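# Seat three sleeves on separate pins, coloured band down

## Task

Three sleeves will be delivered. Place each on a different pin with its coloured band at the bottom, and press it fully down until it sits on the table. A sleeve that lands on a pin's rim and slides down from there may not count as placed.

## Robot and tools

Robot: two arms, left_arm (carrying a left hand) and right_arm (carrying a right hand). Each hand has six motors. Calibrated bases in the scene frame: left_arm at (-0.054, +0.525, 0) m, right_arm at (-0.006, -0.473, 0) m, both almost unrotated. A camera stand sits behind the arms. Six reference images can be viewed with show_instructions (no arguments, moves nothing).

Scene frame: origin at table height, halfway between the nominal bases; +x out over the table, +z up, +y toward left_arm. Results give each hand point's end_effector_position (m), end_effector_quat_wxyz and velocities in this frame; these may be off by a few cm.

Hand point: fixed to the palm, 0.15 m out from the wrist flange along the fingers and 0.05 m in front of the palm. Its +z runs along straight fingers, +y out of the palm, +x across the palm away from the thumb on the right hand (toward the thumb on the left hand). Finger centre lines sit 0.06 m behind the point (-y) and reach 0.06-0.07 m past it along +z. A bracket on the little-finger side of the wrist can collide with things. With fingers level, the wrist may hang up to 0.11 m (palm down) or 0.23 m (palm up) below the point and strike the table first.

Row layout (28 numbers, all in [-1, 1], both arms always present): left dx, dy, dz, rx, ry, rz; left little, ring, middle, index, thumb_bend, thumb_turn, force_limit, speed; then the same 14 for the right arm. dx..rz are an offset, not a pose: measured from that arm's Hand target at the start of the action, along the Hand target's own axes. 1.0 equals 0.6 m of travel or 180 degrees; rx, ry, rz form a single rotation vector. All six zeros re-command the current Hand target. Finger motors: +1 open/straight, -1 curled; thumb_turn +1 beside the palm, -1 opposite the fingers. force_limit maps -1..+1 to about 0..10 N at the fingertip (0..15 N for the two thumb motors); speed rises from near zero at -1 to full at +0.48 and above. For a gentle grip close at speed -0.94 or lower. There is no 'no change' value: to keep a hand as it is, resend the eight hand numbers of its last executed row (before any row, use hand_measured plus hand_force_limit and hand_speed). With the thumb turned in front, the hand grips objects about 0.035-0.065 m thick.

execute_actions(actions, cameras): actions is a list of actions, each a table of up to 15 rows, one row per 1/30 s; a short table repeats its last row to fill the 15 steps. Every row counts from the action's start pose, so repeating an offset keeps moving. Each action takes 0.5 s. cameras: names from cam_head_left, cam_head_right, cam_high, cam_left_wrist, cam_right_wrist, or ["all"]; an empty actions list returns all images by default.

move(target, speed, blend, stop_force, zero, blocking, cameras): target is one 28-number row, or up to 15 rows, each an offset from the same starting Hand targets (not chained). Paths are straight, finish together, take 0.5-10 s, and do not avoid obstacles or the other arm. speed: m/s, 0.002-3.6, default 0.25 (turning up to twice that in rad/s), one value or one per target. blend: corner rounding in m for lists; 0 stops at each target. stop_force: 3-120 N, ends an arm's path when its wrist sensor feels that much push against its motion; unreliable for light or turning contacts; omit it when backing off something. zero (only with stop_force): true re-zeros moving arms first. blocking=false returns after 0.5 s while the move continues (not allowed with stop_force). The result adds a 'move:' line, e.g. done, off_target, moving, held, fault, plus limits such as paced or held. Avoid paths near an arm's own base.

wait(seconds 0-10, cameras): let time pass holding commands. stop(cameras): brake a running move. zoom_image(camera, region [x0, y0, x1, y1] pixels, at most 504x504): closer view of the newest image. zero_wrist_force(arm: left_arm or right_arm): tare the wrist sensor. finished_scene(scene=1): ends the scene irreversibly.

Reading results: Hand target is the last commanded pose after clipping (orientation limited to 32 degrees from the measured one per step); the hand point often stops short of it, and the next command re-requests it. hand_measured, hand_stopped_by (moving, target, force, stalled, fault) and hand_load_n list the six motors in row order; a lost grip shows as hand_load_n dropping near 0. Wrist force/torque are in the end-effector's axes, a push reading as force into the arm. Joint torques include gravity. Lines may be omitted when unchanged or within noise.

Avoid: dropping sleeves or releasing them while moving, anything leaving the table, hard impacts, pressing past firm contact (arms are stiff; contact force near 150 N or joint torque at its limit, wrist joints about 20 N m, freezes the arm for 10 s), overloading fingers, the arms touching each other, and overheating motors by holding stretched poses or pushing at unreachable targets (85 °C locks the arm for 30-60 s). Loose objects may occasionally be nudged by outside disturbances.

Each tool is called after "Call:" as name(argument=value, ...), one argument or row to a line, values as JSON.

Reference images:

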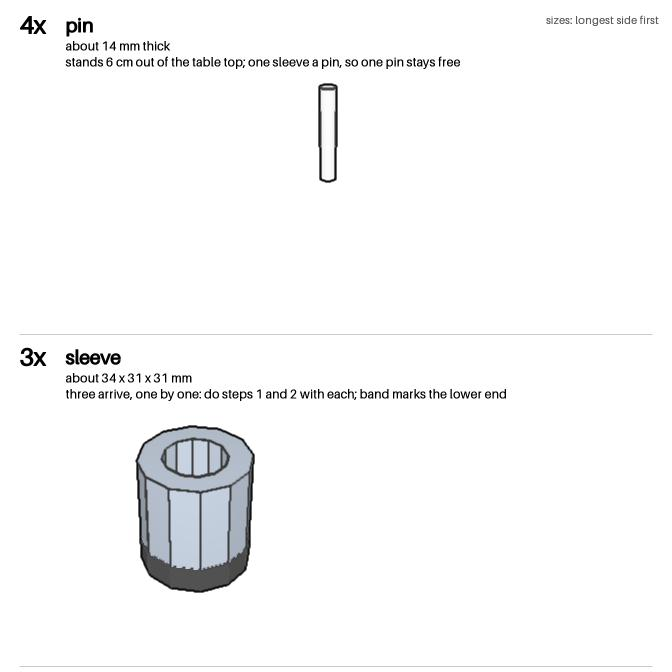

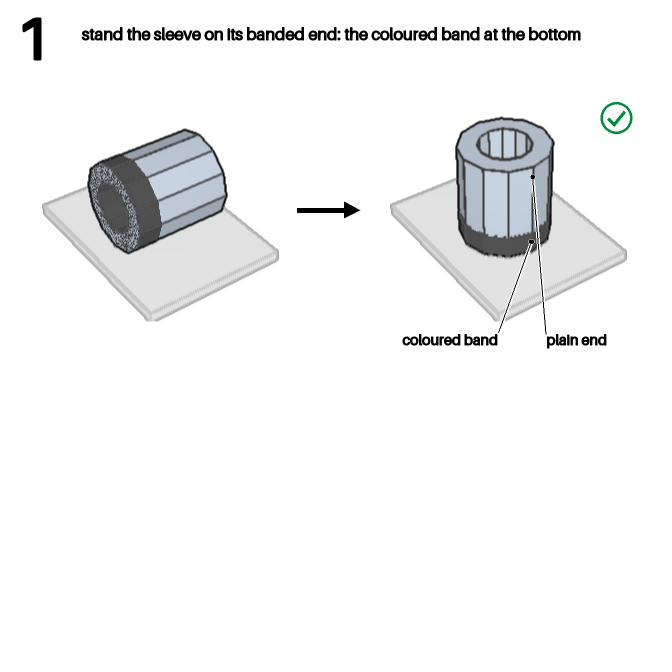

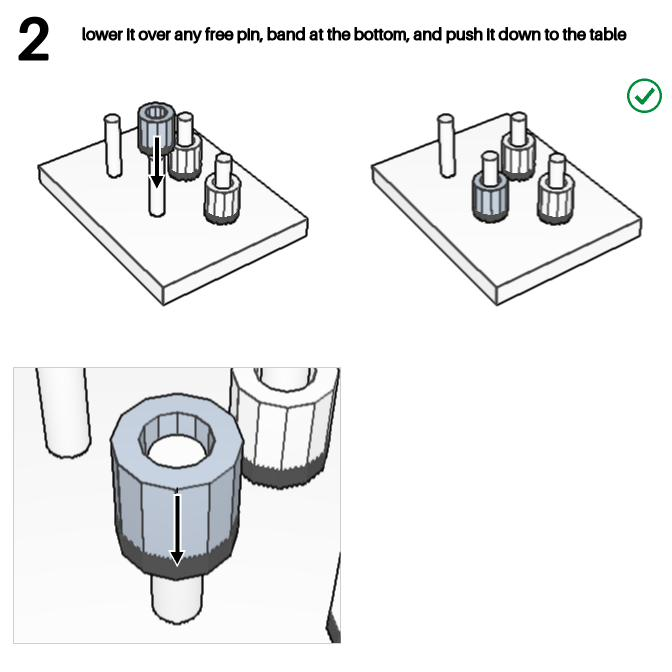

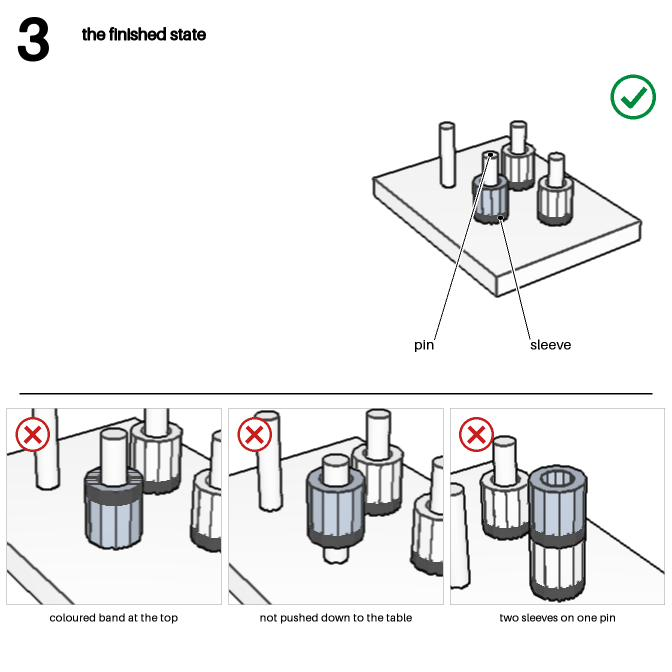

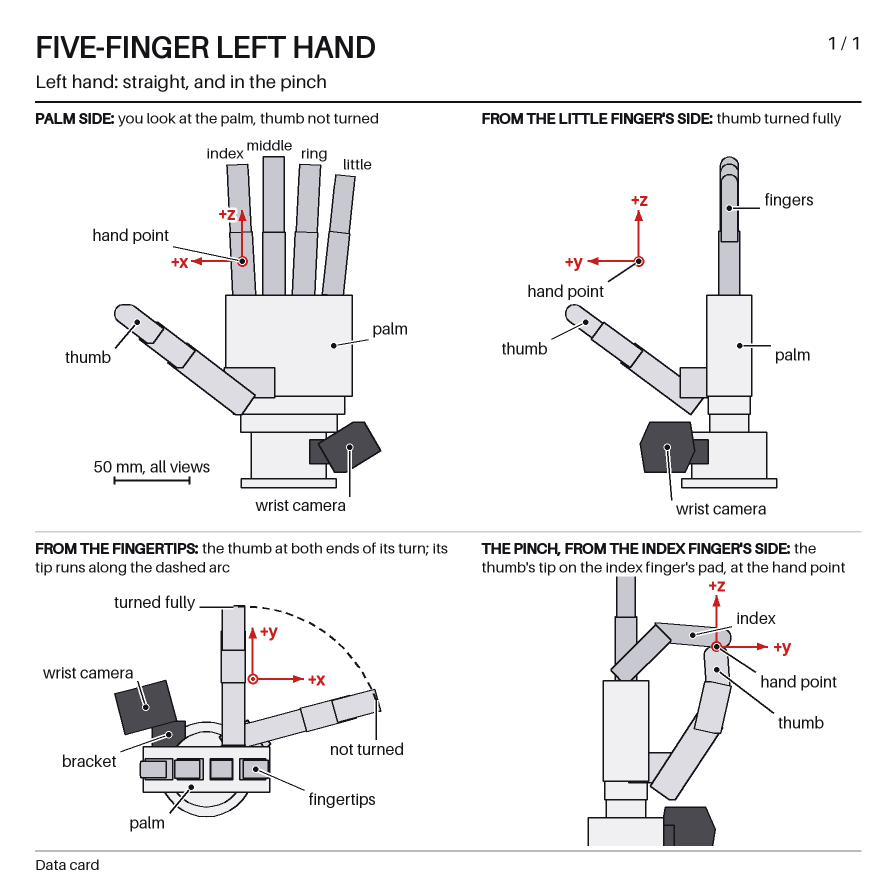

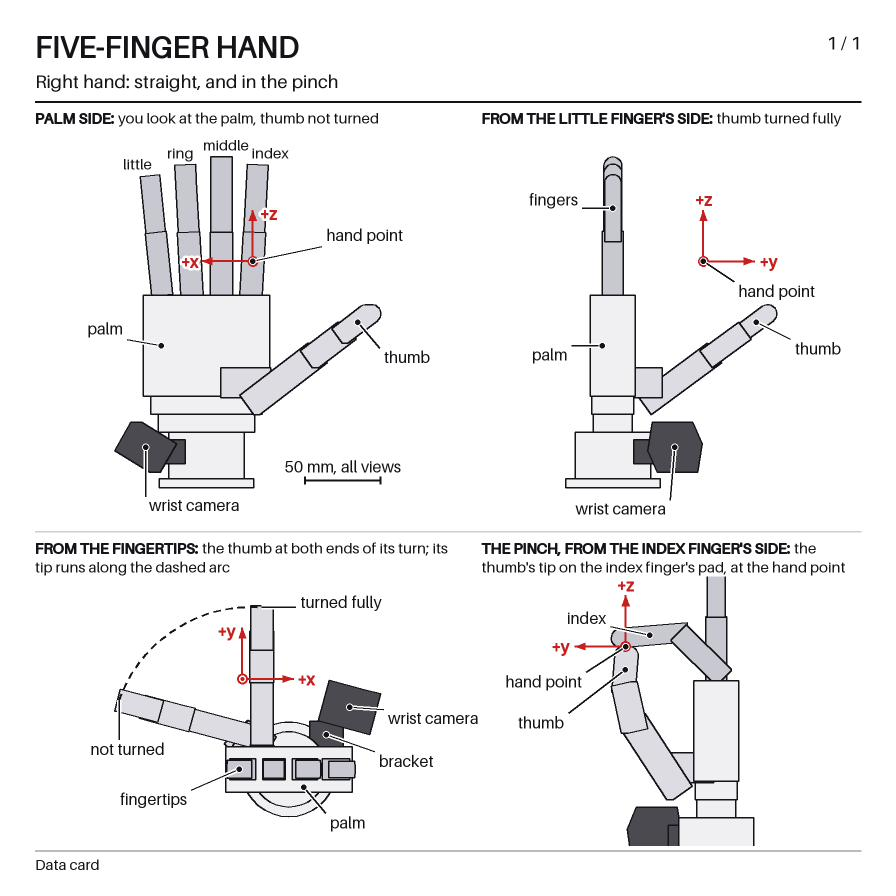

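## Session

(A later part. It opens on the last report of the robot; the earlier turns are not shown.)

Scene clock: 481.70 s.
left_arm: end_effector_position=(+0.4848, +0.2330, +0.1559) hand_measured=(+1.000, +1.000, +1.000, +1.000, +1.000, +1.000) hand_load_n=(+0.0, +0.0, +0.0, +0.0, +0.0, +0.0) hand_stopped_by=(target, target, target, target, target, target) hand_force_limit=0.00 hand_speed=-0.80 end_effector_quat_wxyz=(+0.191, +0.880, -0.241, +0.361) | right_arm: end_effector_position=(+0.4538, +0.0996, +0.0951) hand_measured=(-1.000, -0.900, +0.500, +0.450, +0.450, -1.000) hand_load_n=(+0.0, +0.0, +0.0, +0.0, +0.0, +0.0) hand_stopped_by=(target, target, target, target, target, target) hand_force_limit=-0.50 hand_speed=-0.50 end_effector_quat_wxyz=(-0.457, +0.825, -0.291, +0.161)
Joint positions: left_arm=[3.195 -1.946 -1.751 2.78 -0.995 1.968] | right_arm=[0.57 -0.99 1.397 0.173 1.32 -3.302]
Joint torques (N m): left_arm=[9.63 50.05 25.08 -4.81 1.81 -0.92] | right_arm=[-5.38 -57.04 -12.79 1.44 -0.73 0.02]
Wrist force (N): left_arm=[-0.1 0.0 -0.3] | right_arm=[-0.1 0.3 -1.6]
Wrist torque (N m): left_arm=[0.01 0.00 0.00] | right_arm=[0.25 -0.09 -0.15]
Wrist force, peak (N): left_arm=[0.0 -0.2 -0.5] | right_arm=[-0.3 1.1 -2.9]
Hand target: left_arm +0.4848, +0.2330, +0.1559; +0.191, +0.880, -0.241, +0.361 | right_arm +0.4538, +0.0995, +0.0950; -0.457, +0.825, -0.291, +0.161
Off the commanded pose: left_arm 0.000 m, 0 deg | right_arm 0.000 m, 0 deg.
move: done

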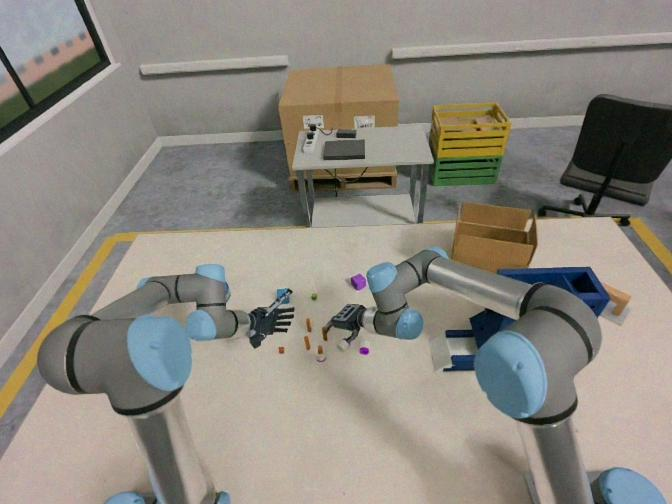

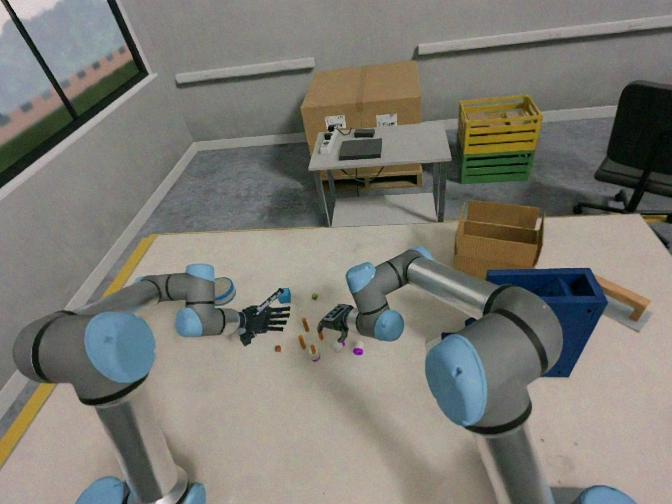

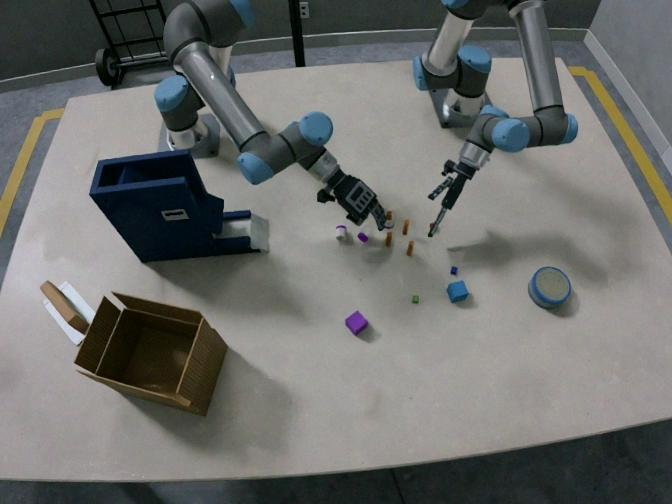

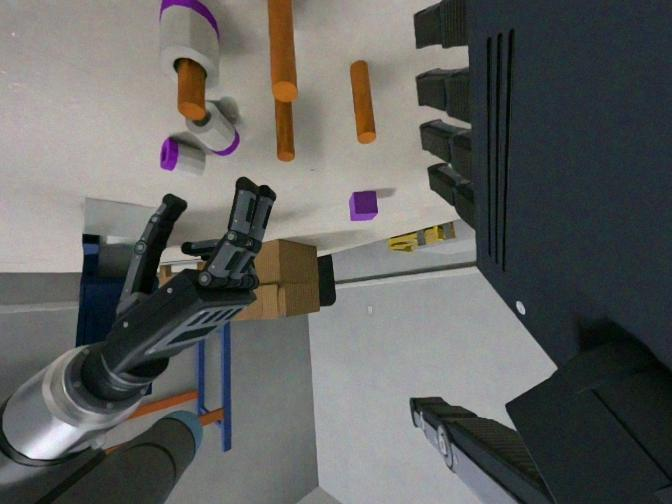

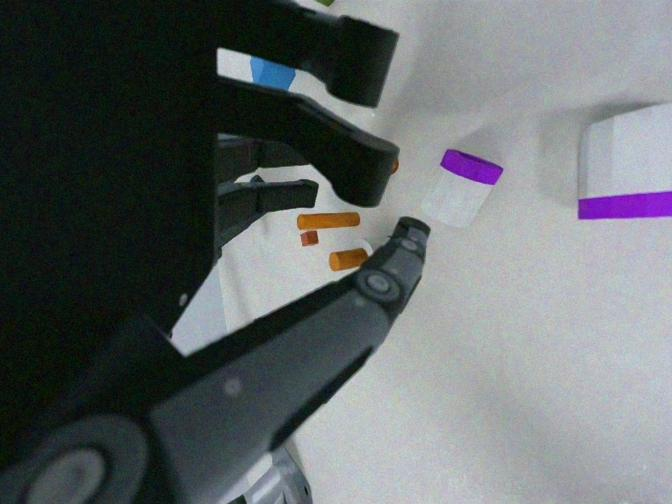

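Call:
move(
  target=[0,0,0,0,0,0,1,1,1,1,1,1,0.0,-0.8,0.0041,0.0995,0.0562,0,0.0141,0.0088,-1,-0.9,0.5,0.45,0.45,-1,-0.5,-0.5],
  speed=0.05,
  stop_force=8,
  cameras=["cam_high","cam_left_wrist","cam_right_wrist"],
)

Call:
zoom_image(
  camera="cam_high",
  region=[300, 170, 420, 270],
)

Call:
zoom_image(
  camera="cam_left_wrist",
  region=[60, 0, 320, 200],
)

Call:
zoom_image(
  camera="cam_right_wrist",
  region=[210, 40, 530, 280],
)

Scene clock: 499.97 s.
left_arm: end_effector_position=(+0.4848, +0.2330, +0.1559) hand_measured=(+1.000, +1.000, +1.000, +1.000, +1.000, +1.000) hand_load_n=(+0.0, +0.0, +0.0, +0.0, +0.0, +0.0) hand_stopped_by=(target, target, target, target, target, target) hand_force_limit=0.00 hand_speed=-0.80 end_effector_quat_wxyz=(+0.191, +0.880, -0.241, +0.361) | right_arm: end_effector_position=(+0.4537, +0.0955, +0.0265) hand_measured=(-1.000, -0.900, +0.500, +0.450, +0.450, -1.000) hand_load_n=(+0.0, +0.0, +0.0, +0.0, +0.0, +0.0) hand_stopped_by=(target, target, target, target, target, target) hand_force_limit=-0.50 hand_speed=-0.50 end_effector_quat_wxyz=(-0.452, +0.817, -0.312, +0.173)
Joint positions: left_arm=[3.195 -1.946 -1.751 2.78 -0.995 1.968] | right_arm=[0.58 -0.927 1.486 0.013 1.372 -3.268]
Joint torques (N m): left_arm=[9.85 50.24 24.47 -4.67 1.75 -0.92] | right_arm=[-5.42 -65.31 -30.77 0.1 -1.47 -1.16]
Wrist force (N): left_arm=[-0.2 -0.2 0.0] | right_arm=[-0.5 0.5 -1.5]
Wrist torque (N m): left_arm=[-0.03 0.02 0.00] | right_arm=[0.28 -0.04 -0.19]
Wrist force, peak (N): left_arm=[-0.3 0.1 -0.3] | right_arm=[-0.5 0.8 -2.0]
Hand target: left_arm +0.4848, +0.2330, +0.1559; +0.191, +0.880, -0.241, +0.361 | right_arm +0.4537, +0.0955, +0.0265; -0.452, +0.817, -0.312, +0.173
Off the commanded pose: left_arm 0.000 m, 0 deg | right_arm 0.000 m, 0 deg.
move: done
Images, in order (width x height): cam_high 672x504, cam_left_wrist 672x504, cam_right_wrist 672x504.

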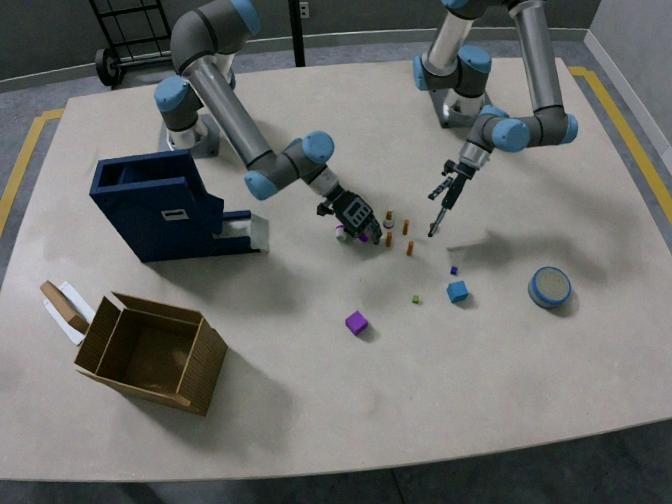

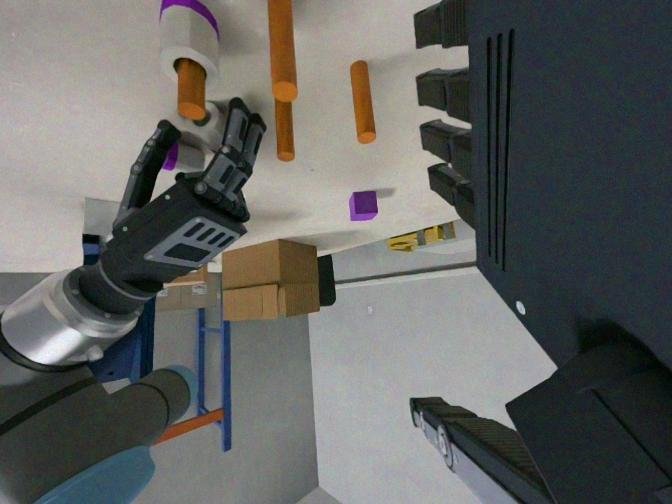

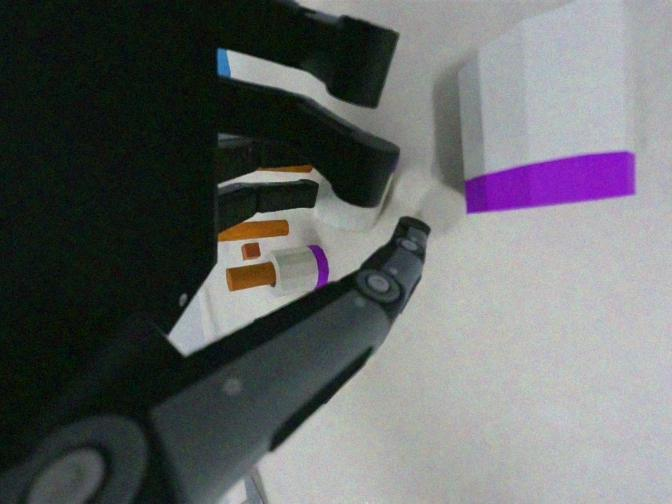

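Scaled by 4.200 from the camera's 672x504 image, which has a finer 960x720 frame.

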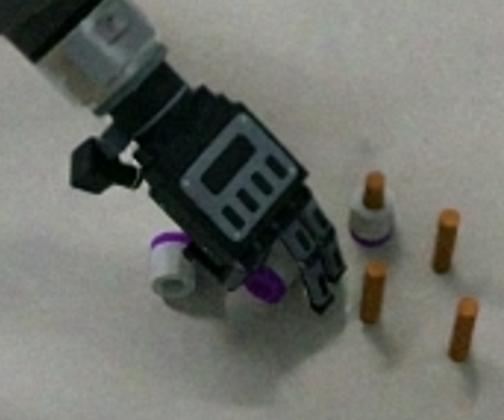

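Scaled by 1.938 from the camera's 672x504 image, which has a finer 960x720 frame.

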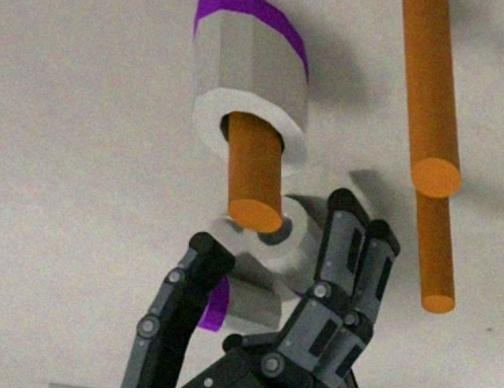

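Scaled by 1.575 from the camera's 672x504 image, which has a finer 960x720 frame.

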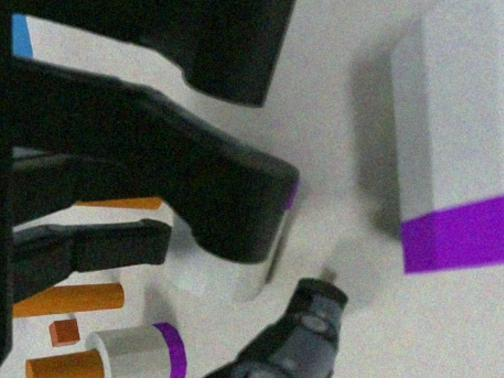

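Call:
move(
  target=[0,0,0,0,0,0,1,1,1,1,1,1,0.0,-0.8,0,0,0,0,0,0,-1,-0.9,-0.1,-0.1,0.0,-1,-0.6,-0.93],
  speed=0.05,
  cameras=["cam_high","cam_left_wrist","cam_right_wrist"],
)

Call:
zoom_image(
  camera="cam_left_wrist",
  region=[60, 0, 320, 200],
)

Call:
zoom_image(
  camera="cam_right_wrist",
  region=[210, 40, 530, 280],
)

Scene clock: 505.27 s.
left_arm: end_effector_position=(+0.4848, +0.2330, +0.1559) hand_measured=(+1.000, +1.000, +1.000, +1.000, +1.000, +1.000) hand_load_n=(+0.0, +0.0, +0.0, +0.0, +0.0, +0.0) hand_stopped_by=(target, target, target, target, target, target) hand_force_limit=0.00 hand_speed=-0.80 end_effector_quat_wxyz=(+0.191, +0.880, -0.241, +0.361) | right_arm: end_effector_position=(+0.4537, +0.0955, +0.0265) hand_measured=(-1.000, -0.900, +0.154, +0.110, +0.276, -1.000) hand_load_n=(+0.0, +0.5, +2.0, +2.5, +3.0, +1.0) hand_stopped_by=(target, target, force, force, force, target) hand_force_limit=-0.60 hand_speed=-0.93 end_effector_quat_wxyz=(-0.452, +0.817, -0.312, +0.173)
Joint positions: left_arm=[3.195 -1.946 -1.751 2.78 -0.995 1.968] | right_arm=[0.58 -0.927 1.486 0.013 1.372 -3.268]
Joint torques (N m): left_arm=[9.59 49.9 24.87 -4.79 1.74 -0.99] | right_arm=[-6.07 -64.67 -29.71 -1.75 -1.36 -1.13]
Wrist force (N): left_arm=[-0.1 0.0 0.0] | right_arm=[-0.6 0.5 -1.7]
Wrist torque (N m): left_arm=[0.00 0.01 0.00] | right_arm=[0.29 -0.02 -0.19]
Wrist force, peak (N): left_arm=[-0.4 0.0 -0.2] | right_arm=[-0.5 0.7 -1.8]
Hand target: left_arm +0.4848, +0.2330, +0.1559; +0.191, +0.880, -0.241, +0.361 | right_arm +0.4537, +0.0955, +0.0265; -0.452, +0.817, -0.312, +0.173
Off the commanded pose: left_arm 0.000 m, 0 deg | right_arm 0.000 m, 0 deg.
move: done
Images, in order (width x height): cam_high 672x504, cam_left_wrist 672x504, cam_right_wrist 672x504.

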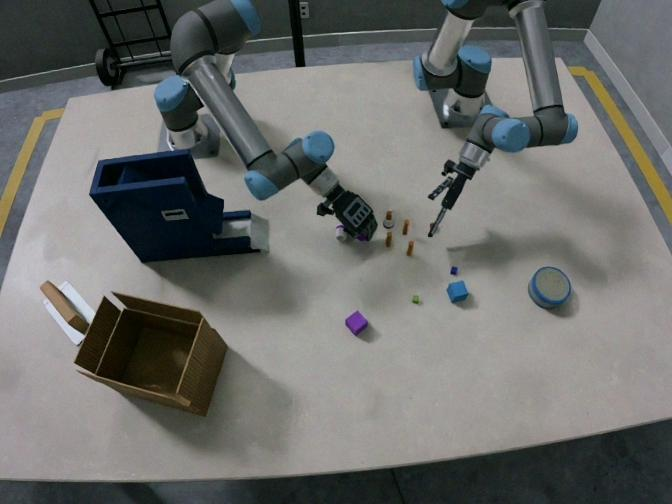

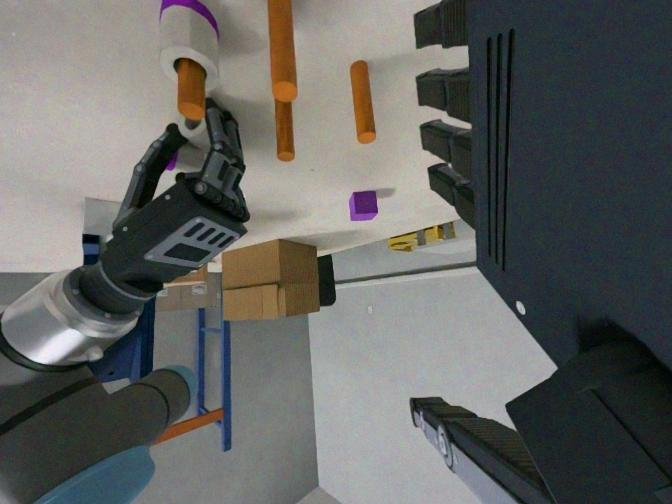

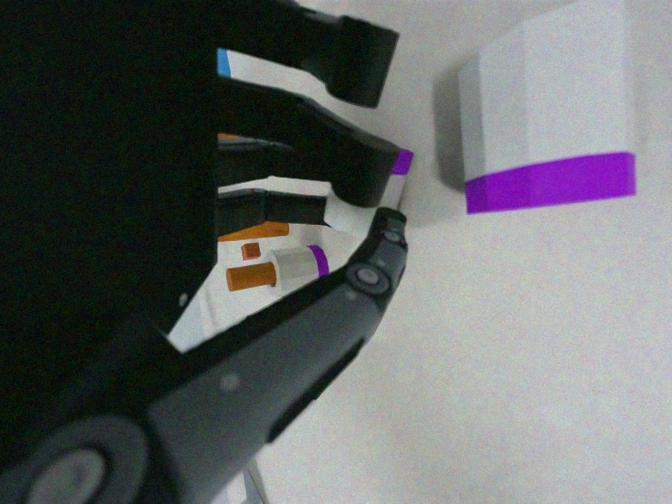

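Scaled by 1.938 from the camera's 672x504 image, which has a finer 960x720 frame.

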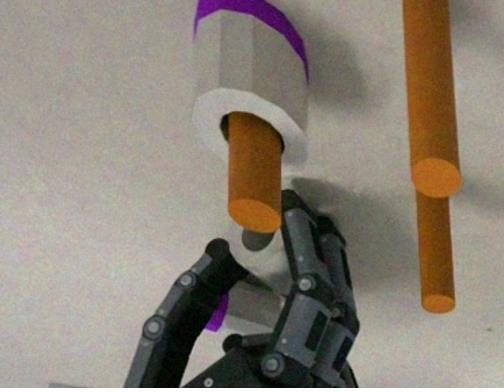

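Scaled by 1.575 from the camera's 672x504 image, which has a finer 960x720 frame.

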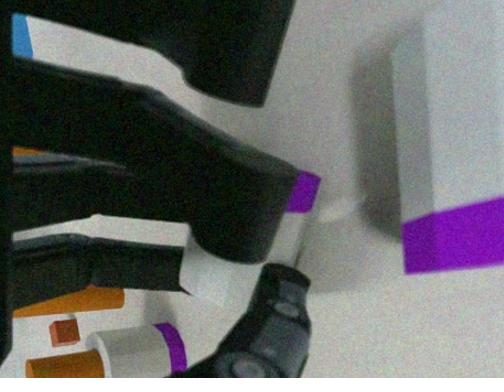

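Call:
move(
  target=[
    [0,0,0,0,0,0,1,1,1,1,1,1,0.0,-0.8,0,0,0,0,0,0,-1,-0.9,0.3,0.25,0.4,-1,-0.6,-0.6],
    [0,0,0,0,0,0,1,1,1,1,1,1,0.0,-0.8,0.009,0,0,0,0,0,-1,-0.9,0.3,0.25,0.4,-1,-0.6,-0.6],
  ],
  speed=0.03,
)

Call:
move(
  target=[0,0,0,0,0,0,1,1,1,1,1,1,0.0,-0.8,0,0,0,0,0,0,-1,-0.9,-0.1,-0.1,0.0,-1,-0.5,-0.93],
  speed=0.05,
  cameras=["cam_high","cam_left_wrist","cam_right_wrist"],
)

Call:
zoom_image(
  camera="cam_left_wrist",
  region=[60, 0, 320, 200],
)

Call:
zoom_image(
  camera="cam_right_wrist",
  region=[210, 40, 530, 280],
)

Scene clock: 512.27 s.
left_arm: end_effector_position=(+0.4848, +0.2330, +0.1559) hand_measured=(+1.000, +1.000, +1.000, +1.000, +1.000, +1.000) hand_load_n=(+0.0, +0.0, +0.0, +0.0, +0.0, +0.0) hand_stopped_by=(target, target, target, target, target, target) hand_force_limit=0.00 hand_speed=-0.80 end_effector_quat_wxyz=(+0.191, +0.880, -0.241, +0.361) | right_arm: end_effector_position=(+0.4578, +0.0919, +0.0265) hand_measured=(-1.000, -0.900, +0.300, +0.250, +0.400, -1.000) hand_load_n=(+0.0, +0.5, +0.0, +0.0, +0.0, +0.0) hand_stopped_by=(target, target, target, target, target, target) hand_force_limit=-0.60 hand_speed=-0.60 end_effector_quat_wxyz=(-0.452, +0.817, -0.312, +0.173)
Joint positions: left_arm=[3.195 -1.946 -1.751 2.78 -0.995 1.968] | right_arm=[0.57 -0.926 1.486 0.014 1.364 -3.273]
Joint torques (N m): left_arm=[9.58 49.93 24.98 -4.79 1.67 -0.96] | right_arm=[5.02 -40.97 -30.65 1.71 0.3 0.09]
Wrist force (N): left_arm=[-0.1 -0.2 -0.3] | right_arm=[-0.4 0.3 -1.4]
Wrist torque (N m): left_arm=[-0.01 -0.01 0.01] | right_arm=[0.25 -0.06 -0.19]
Wrist force, peak (N): left_arm=[-0.2 0.2 -0.3] | right_arm=[-0.6 0.5 -2.0]
Hand target: left_arm +0.4848, +0.2330, +0.1559; +0.191, +0.880, -0.241, +0.361 | right_arm +0.4578, +0.0919, +0.0265; -0.452, +0.817, -0.312, +0.173
Off the commanded pose: left_arm 0.000 m, 0 deg | right_arm 0.000 m, 0 deg.
move: done

Scene clock: 513.40 s.
left_arm: end_effector_position=(+0.4848, +0.2330, +0.1559) hand_measured=(+1.000, +1.000, +1.000, +1.000, +1.000, +1.000) hand_load_n=(+0.0, +0.0, +0.0, +0.0, +0.0, -0.5) hand_stopped_by=(target, target, target, target, target, target) hand_force_limit=0.00 hand_speed=-0.80 end_effector_quat_wxyz=(+0.191, +0.880, -0.241, +0.361) | right_arm: end_effector_position=(+0.4578, +0.0919, +0.0265) hand_measured=(-1.000, -0.900, +0.130, +0.082, +0.316, -1.000) hand_load_n=(+0.0, +0.0, +2.5, +3.5, +4.5, +1.0) hand_stopped_by=(target, target, force, force, force, target) hand_force_limit=-0.50 hand_speed=-0.93 end_effector_quat_wxyz=(-0.452, +0.817, -0.312, +0.173)
Joint positions: left_arm=[3.195 -1.946 -1.751 2.78 -0.995 1.968] | right_arm=[0.571 -0.926 1.486 0.014 1.364 -3.273]
Joint torques (N m): left_arm=[9.58 50.45 24.92 -4.81 1.71 -0.91] | right_arm=[7.68 -41.53 -29.5 -0.37 1.79 1.3]
Wrist force (N): left_arm=[0.0 0.0 -0.1] | right_arm=[-0.5 0.4 -1.8]
Wrist torque (N m): left_arm=[-0.01 0.00 0.00] | right_arm=[0.28 -0.02 -0.20]
Wrist force, peak (N): left_arm=[0.2 -0.4 -0.2] | right_arm=[-0.6 0.5 -1.9]
Hand target: left_arm +0.4848, +0.2330, +0.1559; +0.191, +0.880, -0.241, +0.361 | right_arm +0.4578, +0.0919, +0.0265; -0.452, +0.817, -0.312, +0.173
Off the commanded pose: left_arm 0.000 m, 0 deg | right_arm 0.000 m, 0 deg.
move: done
Images, in order (width x height): cam_high 672x504, cam_left_wrist 672x504, cam_right_wrist 672x504.

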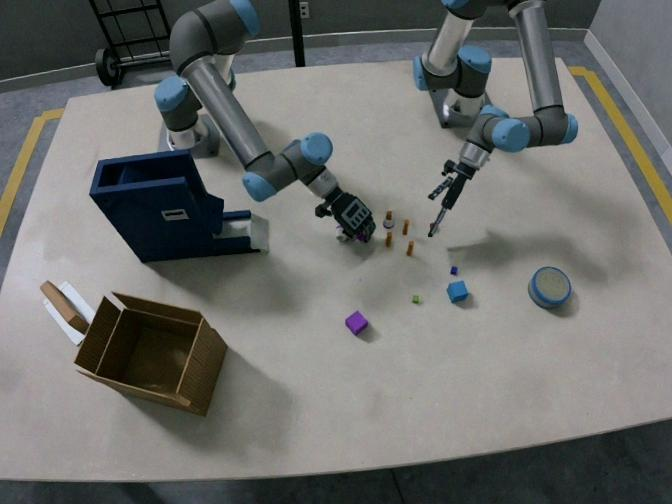

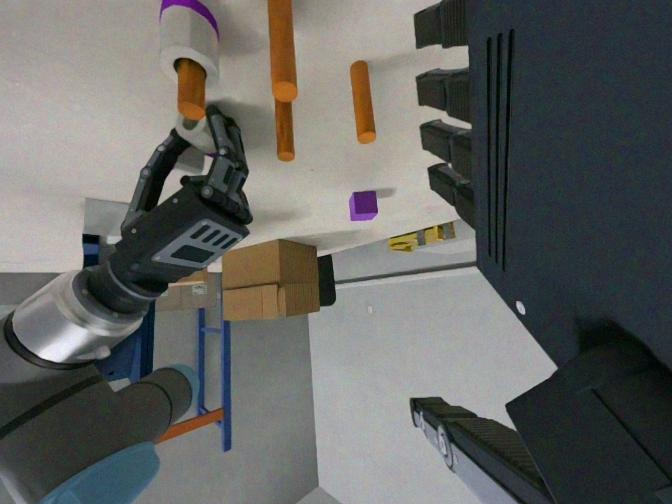

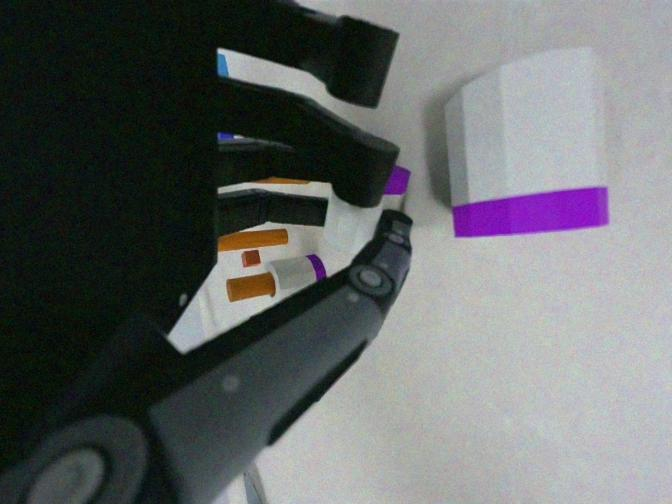

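Scaled by 1.938 from the camera's 672x504 image, which has a finer 960x720 frame.

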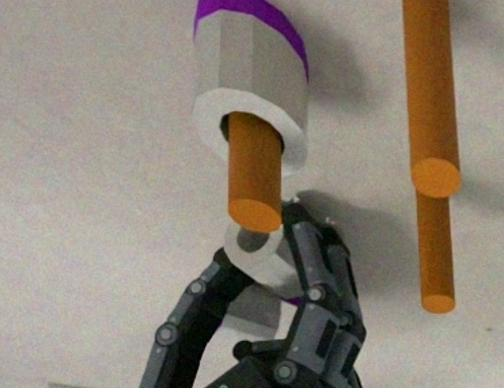

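Scaled by 1.575 from the camera's 672x504 image, which has a finer 960x720 frame.

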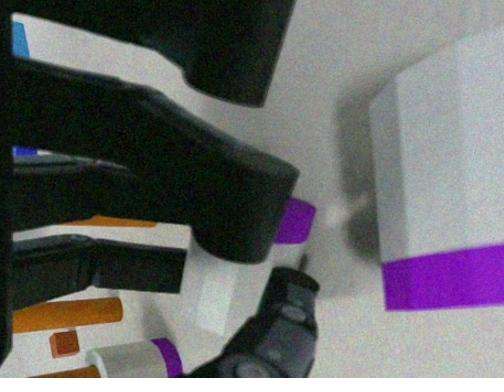

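Call:
move(
  target=[
    [0,0,0,0,0,0,1,1,1,1,1,1,0.0,-0.8,0,-0.1463,-0.0914,0,0,0,-1,-0.9,-0.1,-0.1,0.0,-1,-0.5,-0.93],
    [0,0,0,0,0,0,1,1,1,1,1,1,0.0,-0.8,-0.0624,-0.0566,-0.235,0,0.391,0.2444,-1,-0.9,-0.1,-0.1,0.0,-1,-0.5,-0.93],
  ],
  speed=[0.08,0.35],
  blend=[0.01,0],
  cameras=["all"],
)

Call:
zoom_image(
  camera="cam_right_wrist",
  region=[210, 40, 530, 280],
)

Call:
zoom_image(
  camera="cam_high",
  region=[300, 120, 440, 270],
)

Scene clock: 524.90 s.
left_arm: end_effector_position=(+0.4848, +0.2330, +0.1559) hand_measured=(+1.000, +1.000, +1.000, +1.000, +1.000, +1.000) hand_load_n=(-0.5, +0.0, +0.0, +0.0, +0.0, +0.0) hand_stopped_by=(target, target, target, target, target, target) hand_force_limit=0.00 hand_speed=-0.80 end_effector_quat_wxyz=(+0.191, +0.880, -0.241, +0.361) | right_arm: end_effector_position=(+0.3622, +0.0414, +0.1301) hand_measured=(-1.000, -0.900, +0.130, +0.082, +0.316, -1.000) hand_load_n=(+0.0, +0.0, +2.5, +4.0, +4.5, +1.0) hand_stopped_by=(target, target, force, force, force, target) hand_force_limit=-0.50 hand_speed=-0.93 end_effector_quat_wxyz=(+0.224, -0.405, +0.775, -0.430)
Joint positions: left_arm=[3.195 -1.946 -1.751 2.78 -0.995 1.968] | right_arm=[1 -0.657 0.963 1.366 2.579 -1.453]
Joint torques (N m): left_arm=[9.98 50.77 24.96 -4.88 1.64 -0.94] | right_arm=[-7.73 -69.99 -12.53 6.9 4.63 1.18]
Wrist force (N): left_arm=[0.1 0.1 -0.2] | right_arm=[-0.9 0.5 -1.4]
Wrist torque (N m): left_arm=[0.02 -0.02 0.01] | right_arm=[0.18 0.00 -0.16]
Wrist force, peak (N): left_arm=[-0.3 -0.3 -0.1] | right_arm=[-0.7 1.9 -1.1]
Hand target: left_arm +0.4848, +0.2330, +0.1559; +0.191, +0.880, -0.241, +0.361 | right_arm +0.3622, +0.0413, +0.1302; +0.224, -0.405, +0.775, -0.430
Off the commanded pose: left_arm 0.000 m, 0 deg | right_arm 0.000 m, 0 deg.
move: done

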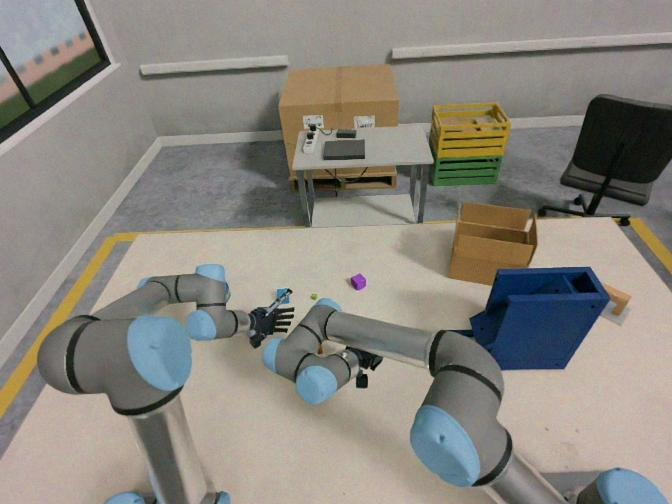

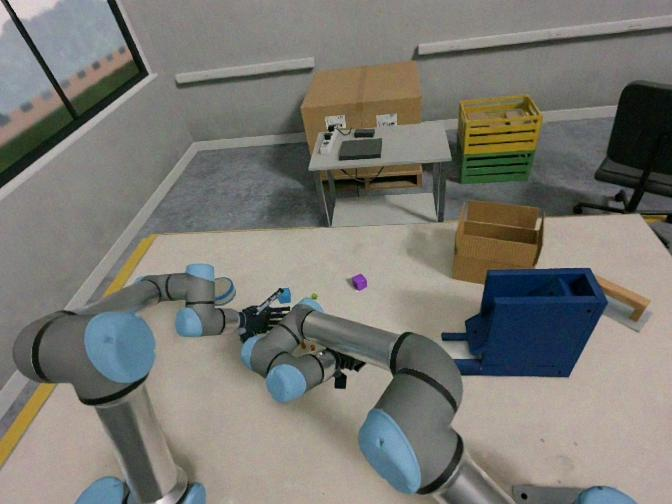

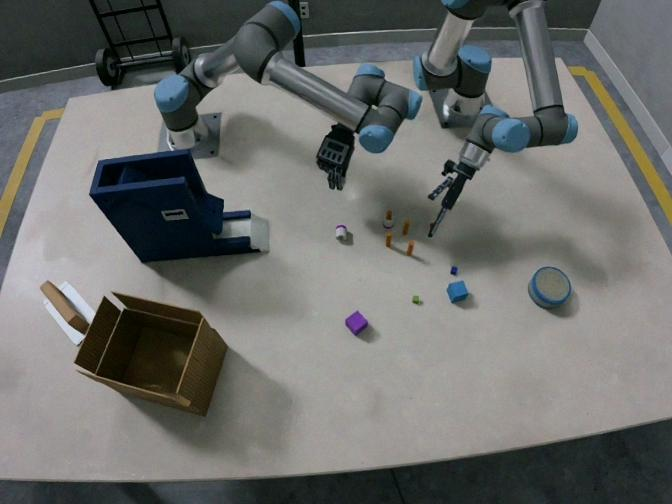

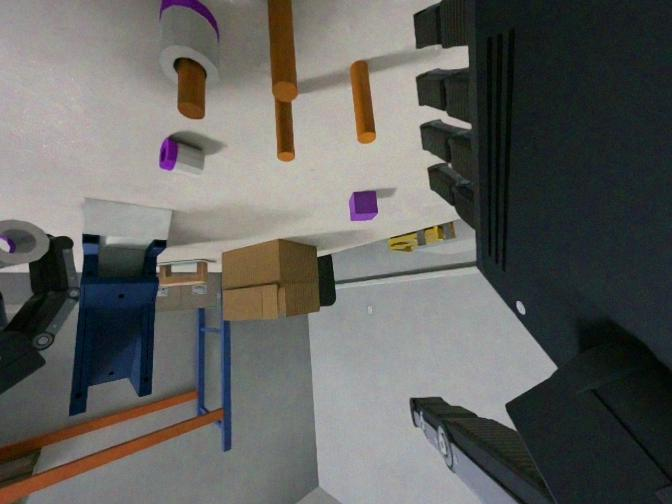

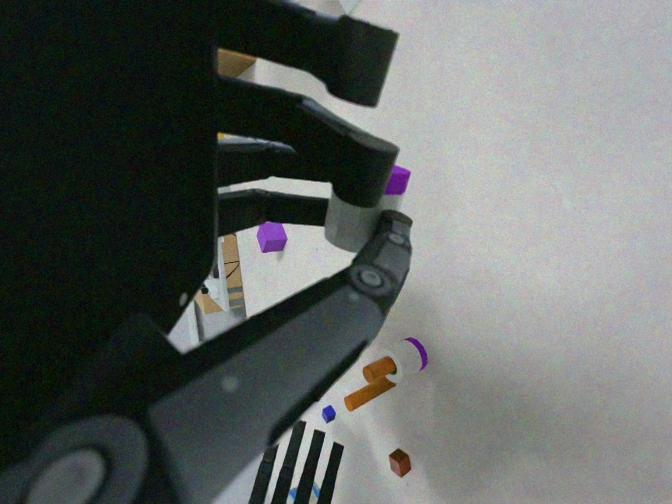

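Scaled by 1.575 from the camera's 672x504 image, which has a finer 960x720 frame.

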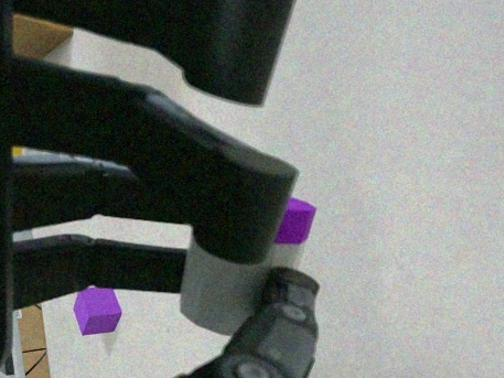

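Scaled by 3.360 from the camera's 672x504 image, which has a finer 960x720 frame.

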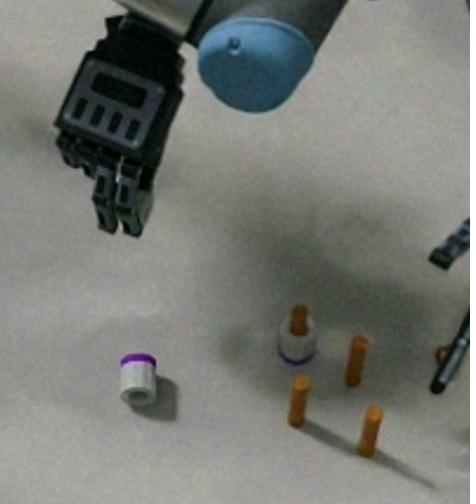

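Call:
move(
  target=[0,0,0,0,0,0,1,1,1,1,1,1,0.0,-0.8,0,0.1456,0.091,0,0,0,-1,-0.9,-0.1,-0.1,0.0,-1,-0.5,-0.93],
  speed=0.04,
  stop_force=4,
  cameras=["cam_high","cam_right_wrist"],
)

Call:
zoom_image(
  camera="cam_right_wrist",
  region=[210, 40, 530, 280],
)

Scene clock: 534.60 s.
left_arm: end_effector_position=(+0.4848, +0.2330, +0.1559) hand_measured=(+1.000, +1.000, +1.000, +1.000, +1.000, +1.000) hand_load_n=(+0.0, +0.0, +0.0, +0.0, +0.0, +0.0) hand_stopped_by=(target, target, target, target, target, target) hand_force_limit=0.00 hand_speed=-0.80 end_effector_quat_wxyz=(+0.191, +0.880, -0.241, +0.361) | right_arm: end_effector_position=(+0.3621, +0.0412, +0.0272) hand_measured=(-1.000, -0.900, +0.130, +0.082, +0.316, -1.000) hand_load_n=(+0.5, +0.0, +1.0, +4.0, +3.5, +0.5) hand_stopped_by=(target, target, force, force, force, target) hand_force_limit=-0.50 hand_speed=-0.93 end_effector_quat_wxyz=(+0.224, -0.405, +0.775, -0.430)
Joint positions: left_arm=[3.195 -1.946 -1.751 2.78 -0.995 1.968] | right_arm=[1 -0.546 1.03 1.189 2.579 -1.452]
Joint torques (N m): left_arm=[9.66 50.08 24.4 -4.66 1.77 -0.91] | right_arm=[5.45 -76.08 -28.07 7.01 1.62 -1.19]
Wrist force (N): left_arm=[0.0 0.0 -0.1] | right_arm=[-0.7 0.2 -1.4]
Wrist torque (N m): left_arm=[0.00 -0.01 0.00] | right_arm=[0.13 -0.03 -0.16]
Wrist force, peak (N): left_arm=[-0.3 -0.2 -0.4] | right_arm=[-0.6 -1.9 -2.5]
Hand target: left_arm +0.4848, +0.2330, +0.1559; +0.191, +0.880, -0.241, +0.361 | right_arm +0.3621, +0.0412, +0.0272; +0.224, -0.405, +0.775, -0.430
Off the commanded pose: left_arm 0.000 m, 0 deg | right_arm 0.000 m, 0 deg.
move: done
Images, in order (width x height): cam_high 672x504, cam_right_wrist 672x504.

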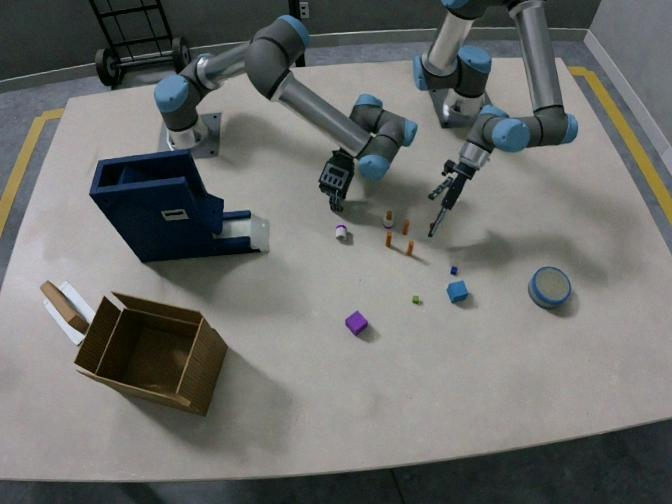

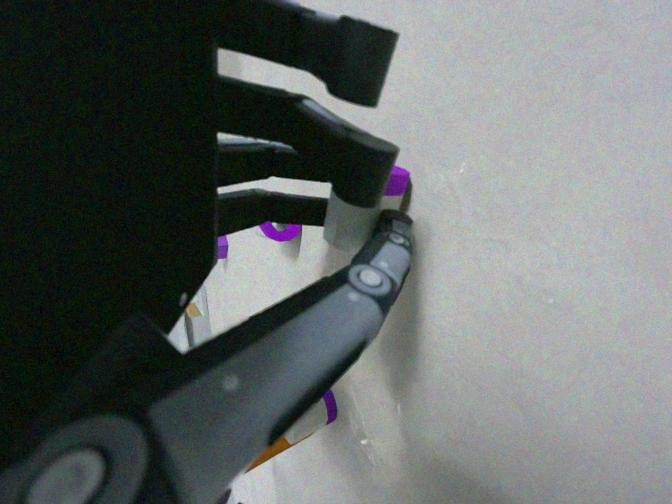

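Scaled by 1.575 from the camera's 672x504 image, which has a finer 960x720 frame.

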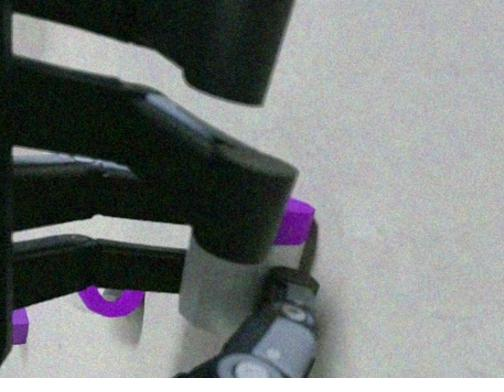

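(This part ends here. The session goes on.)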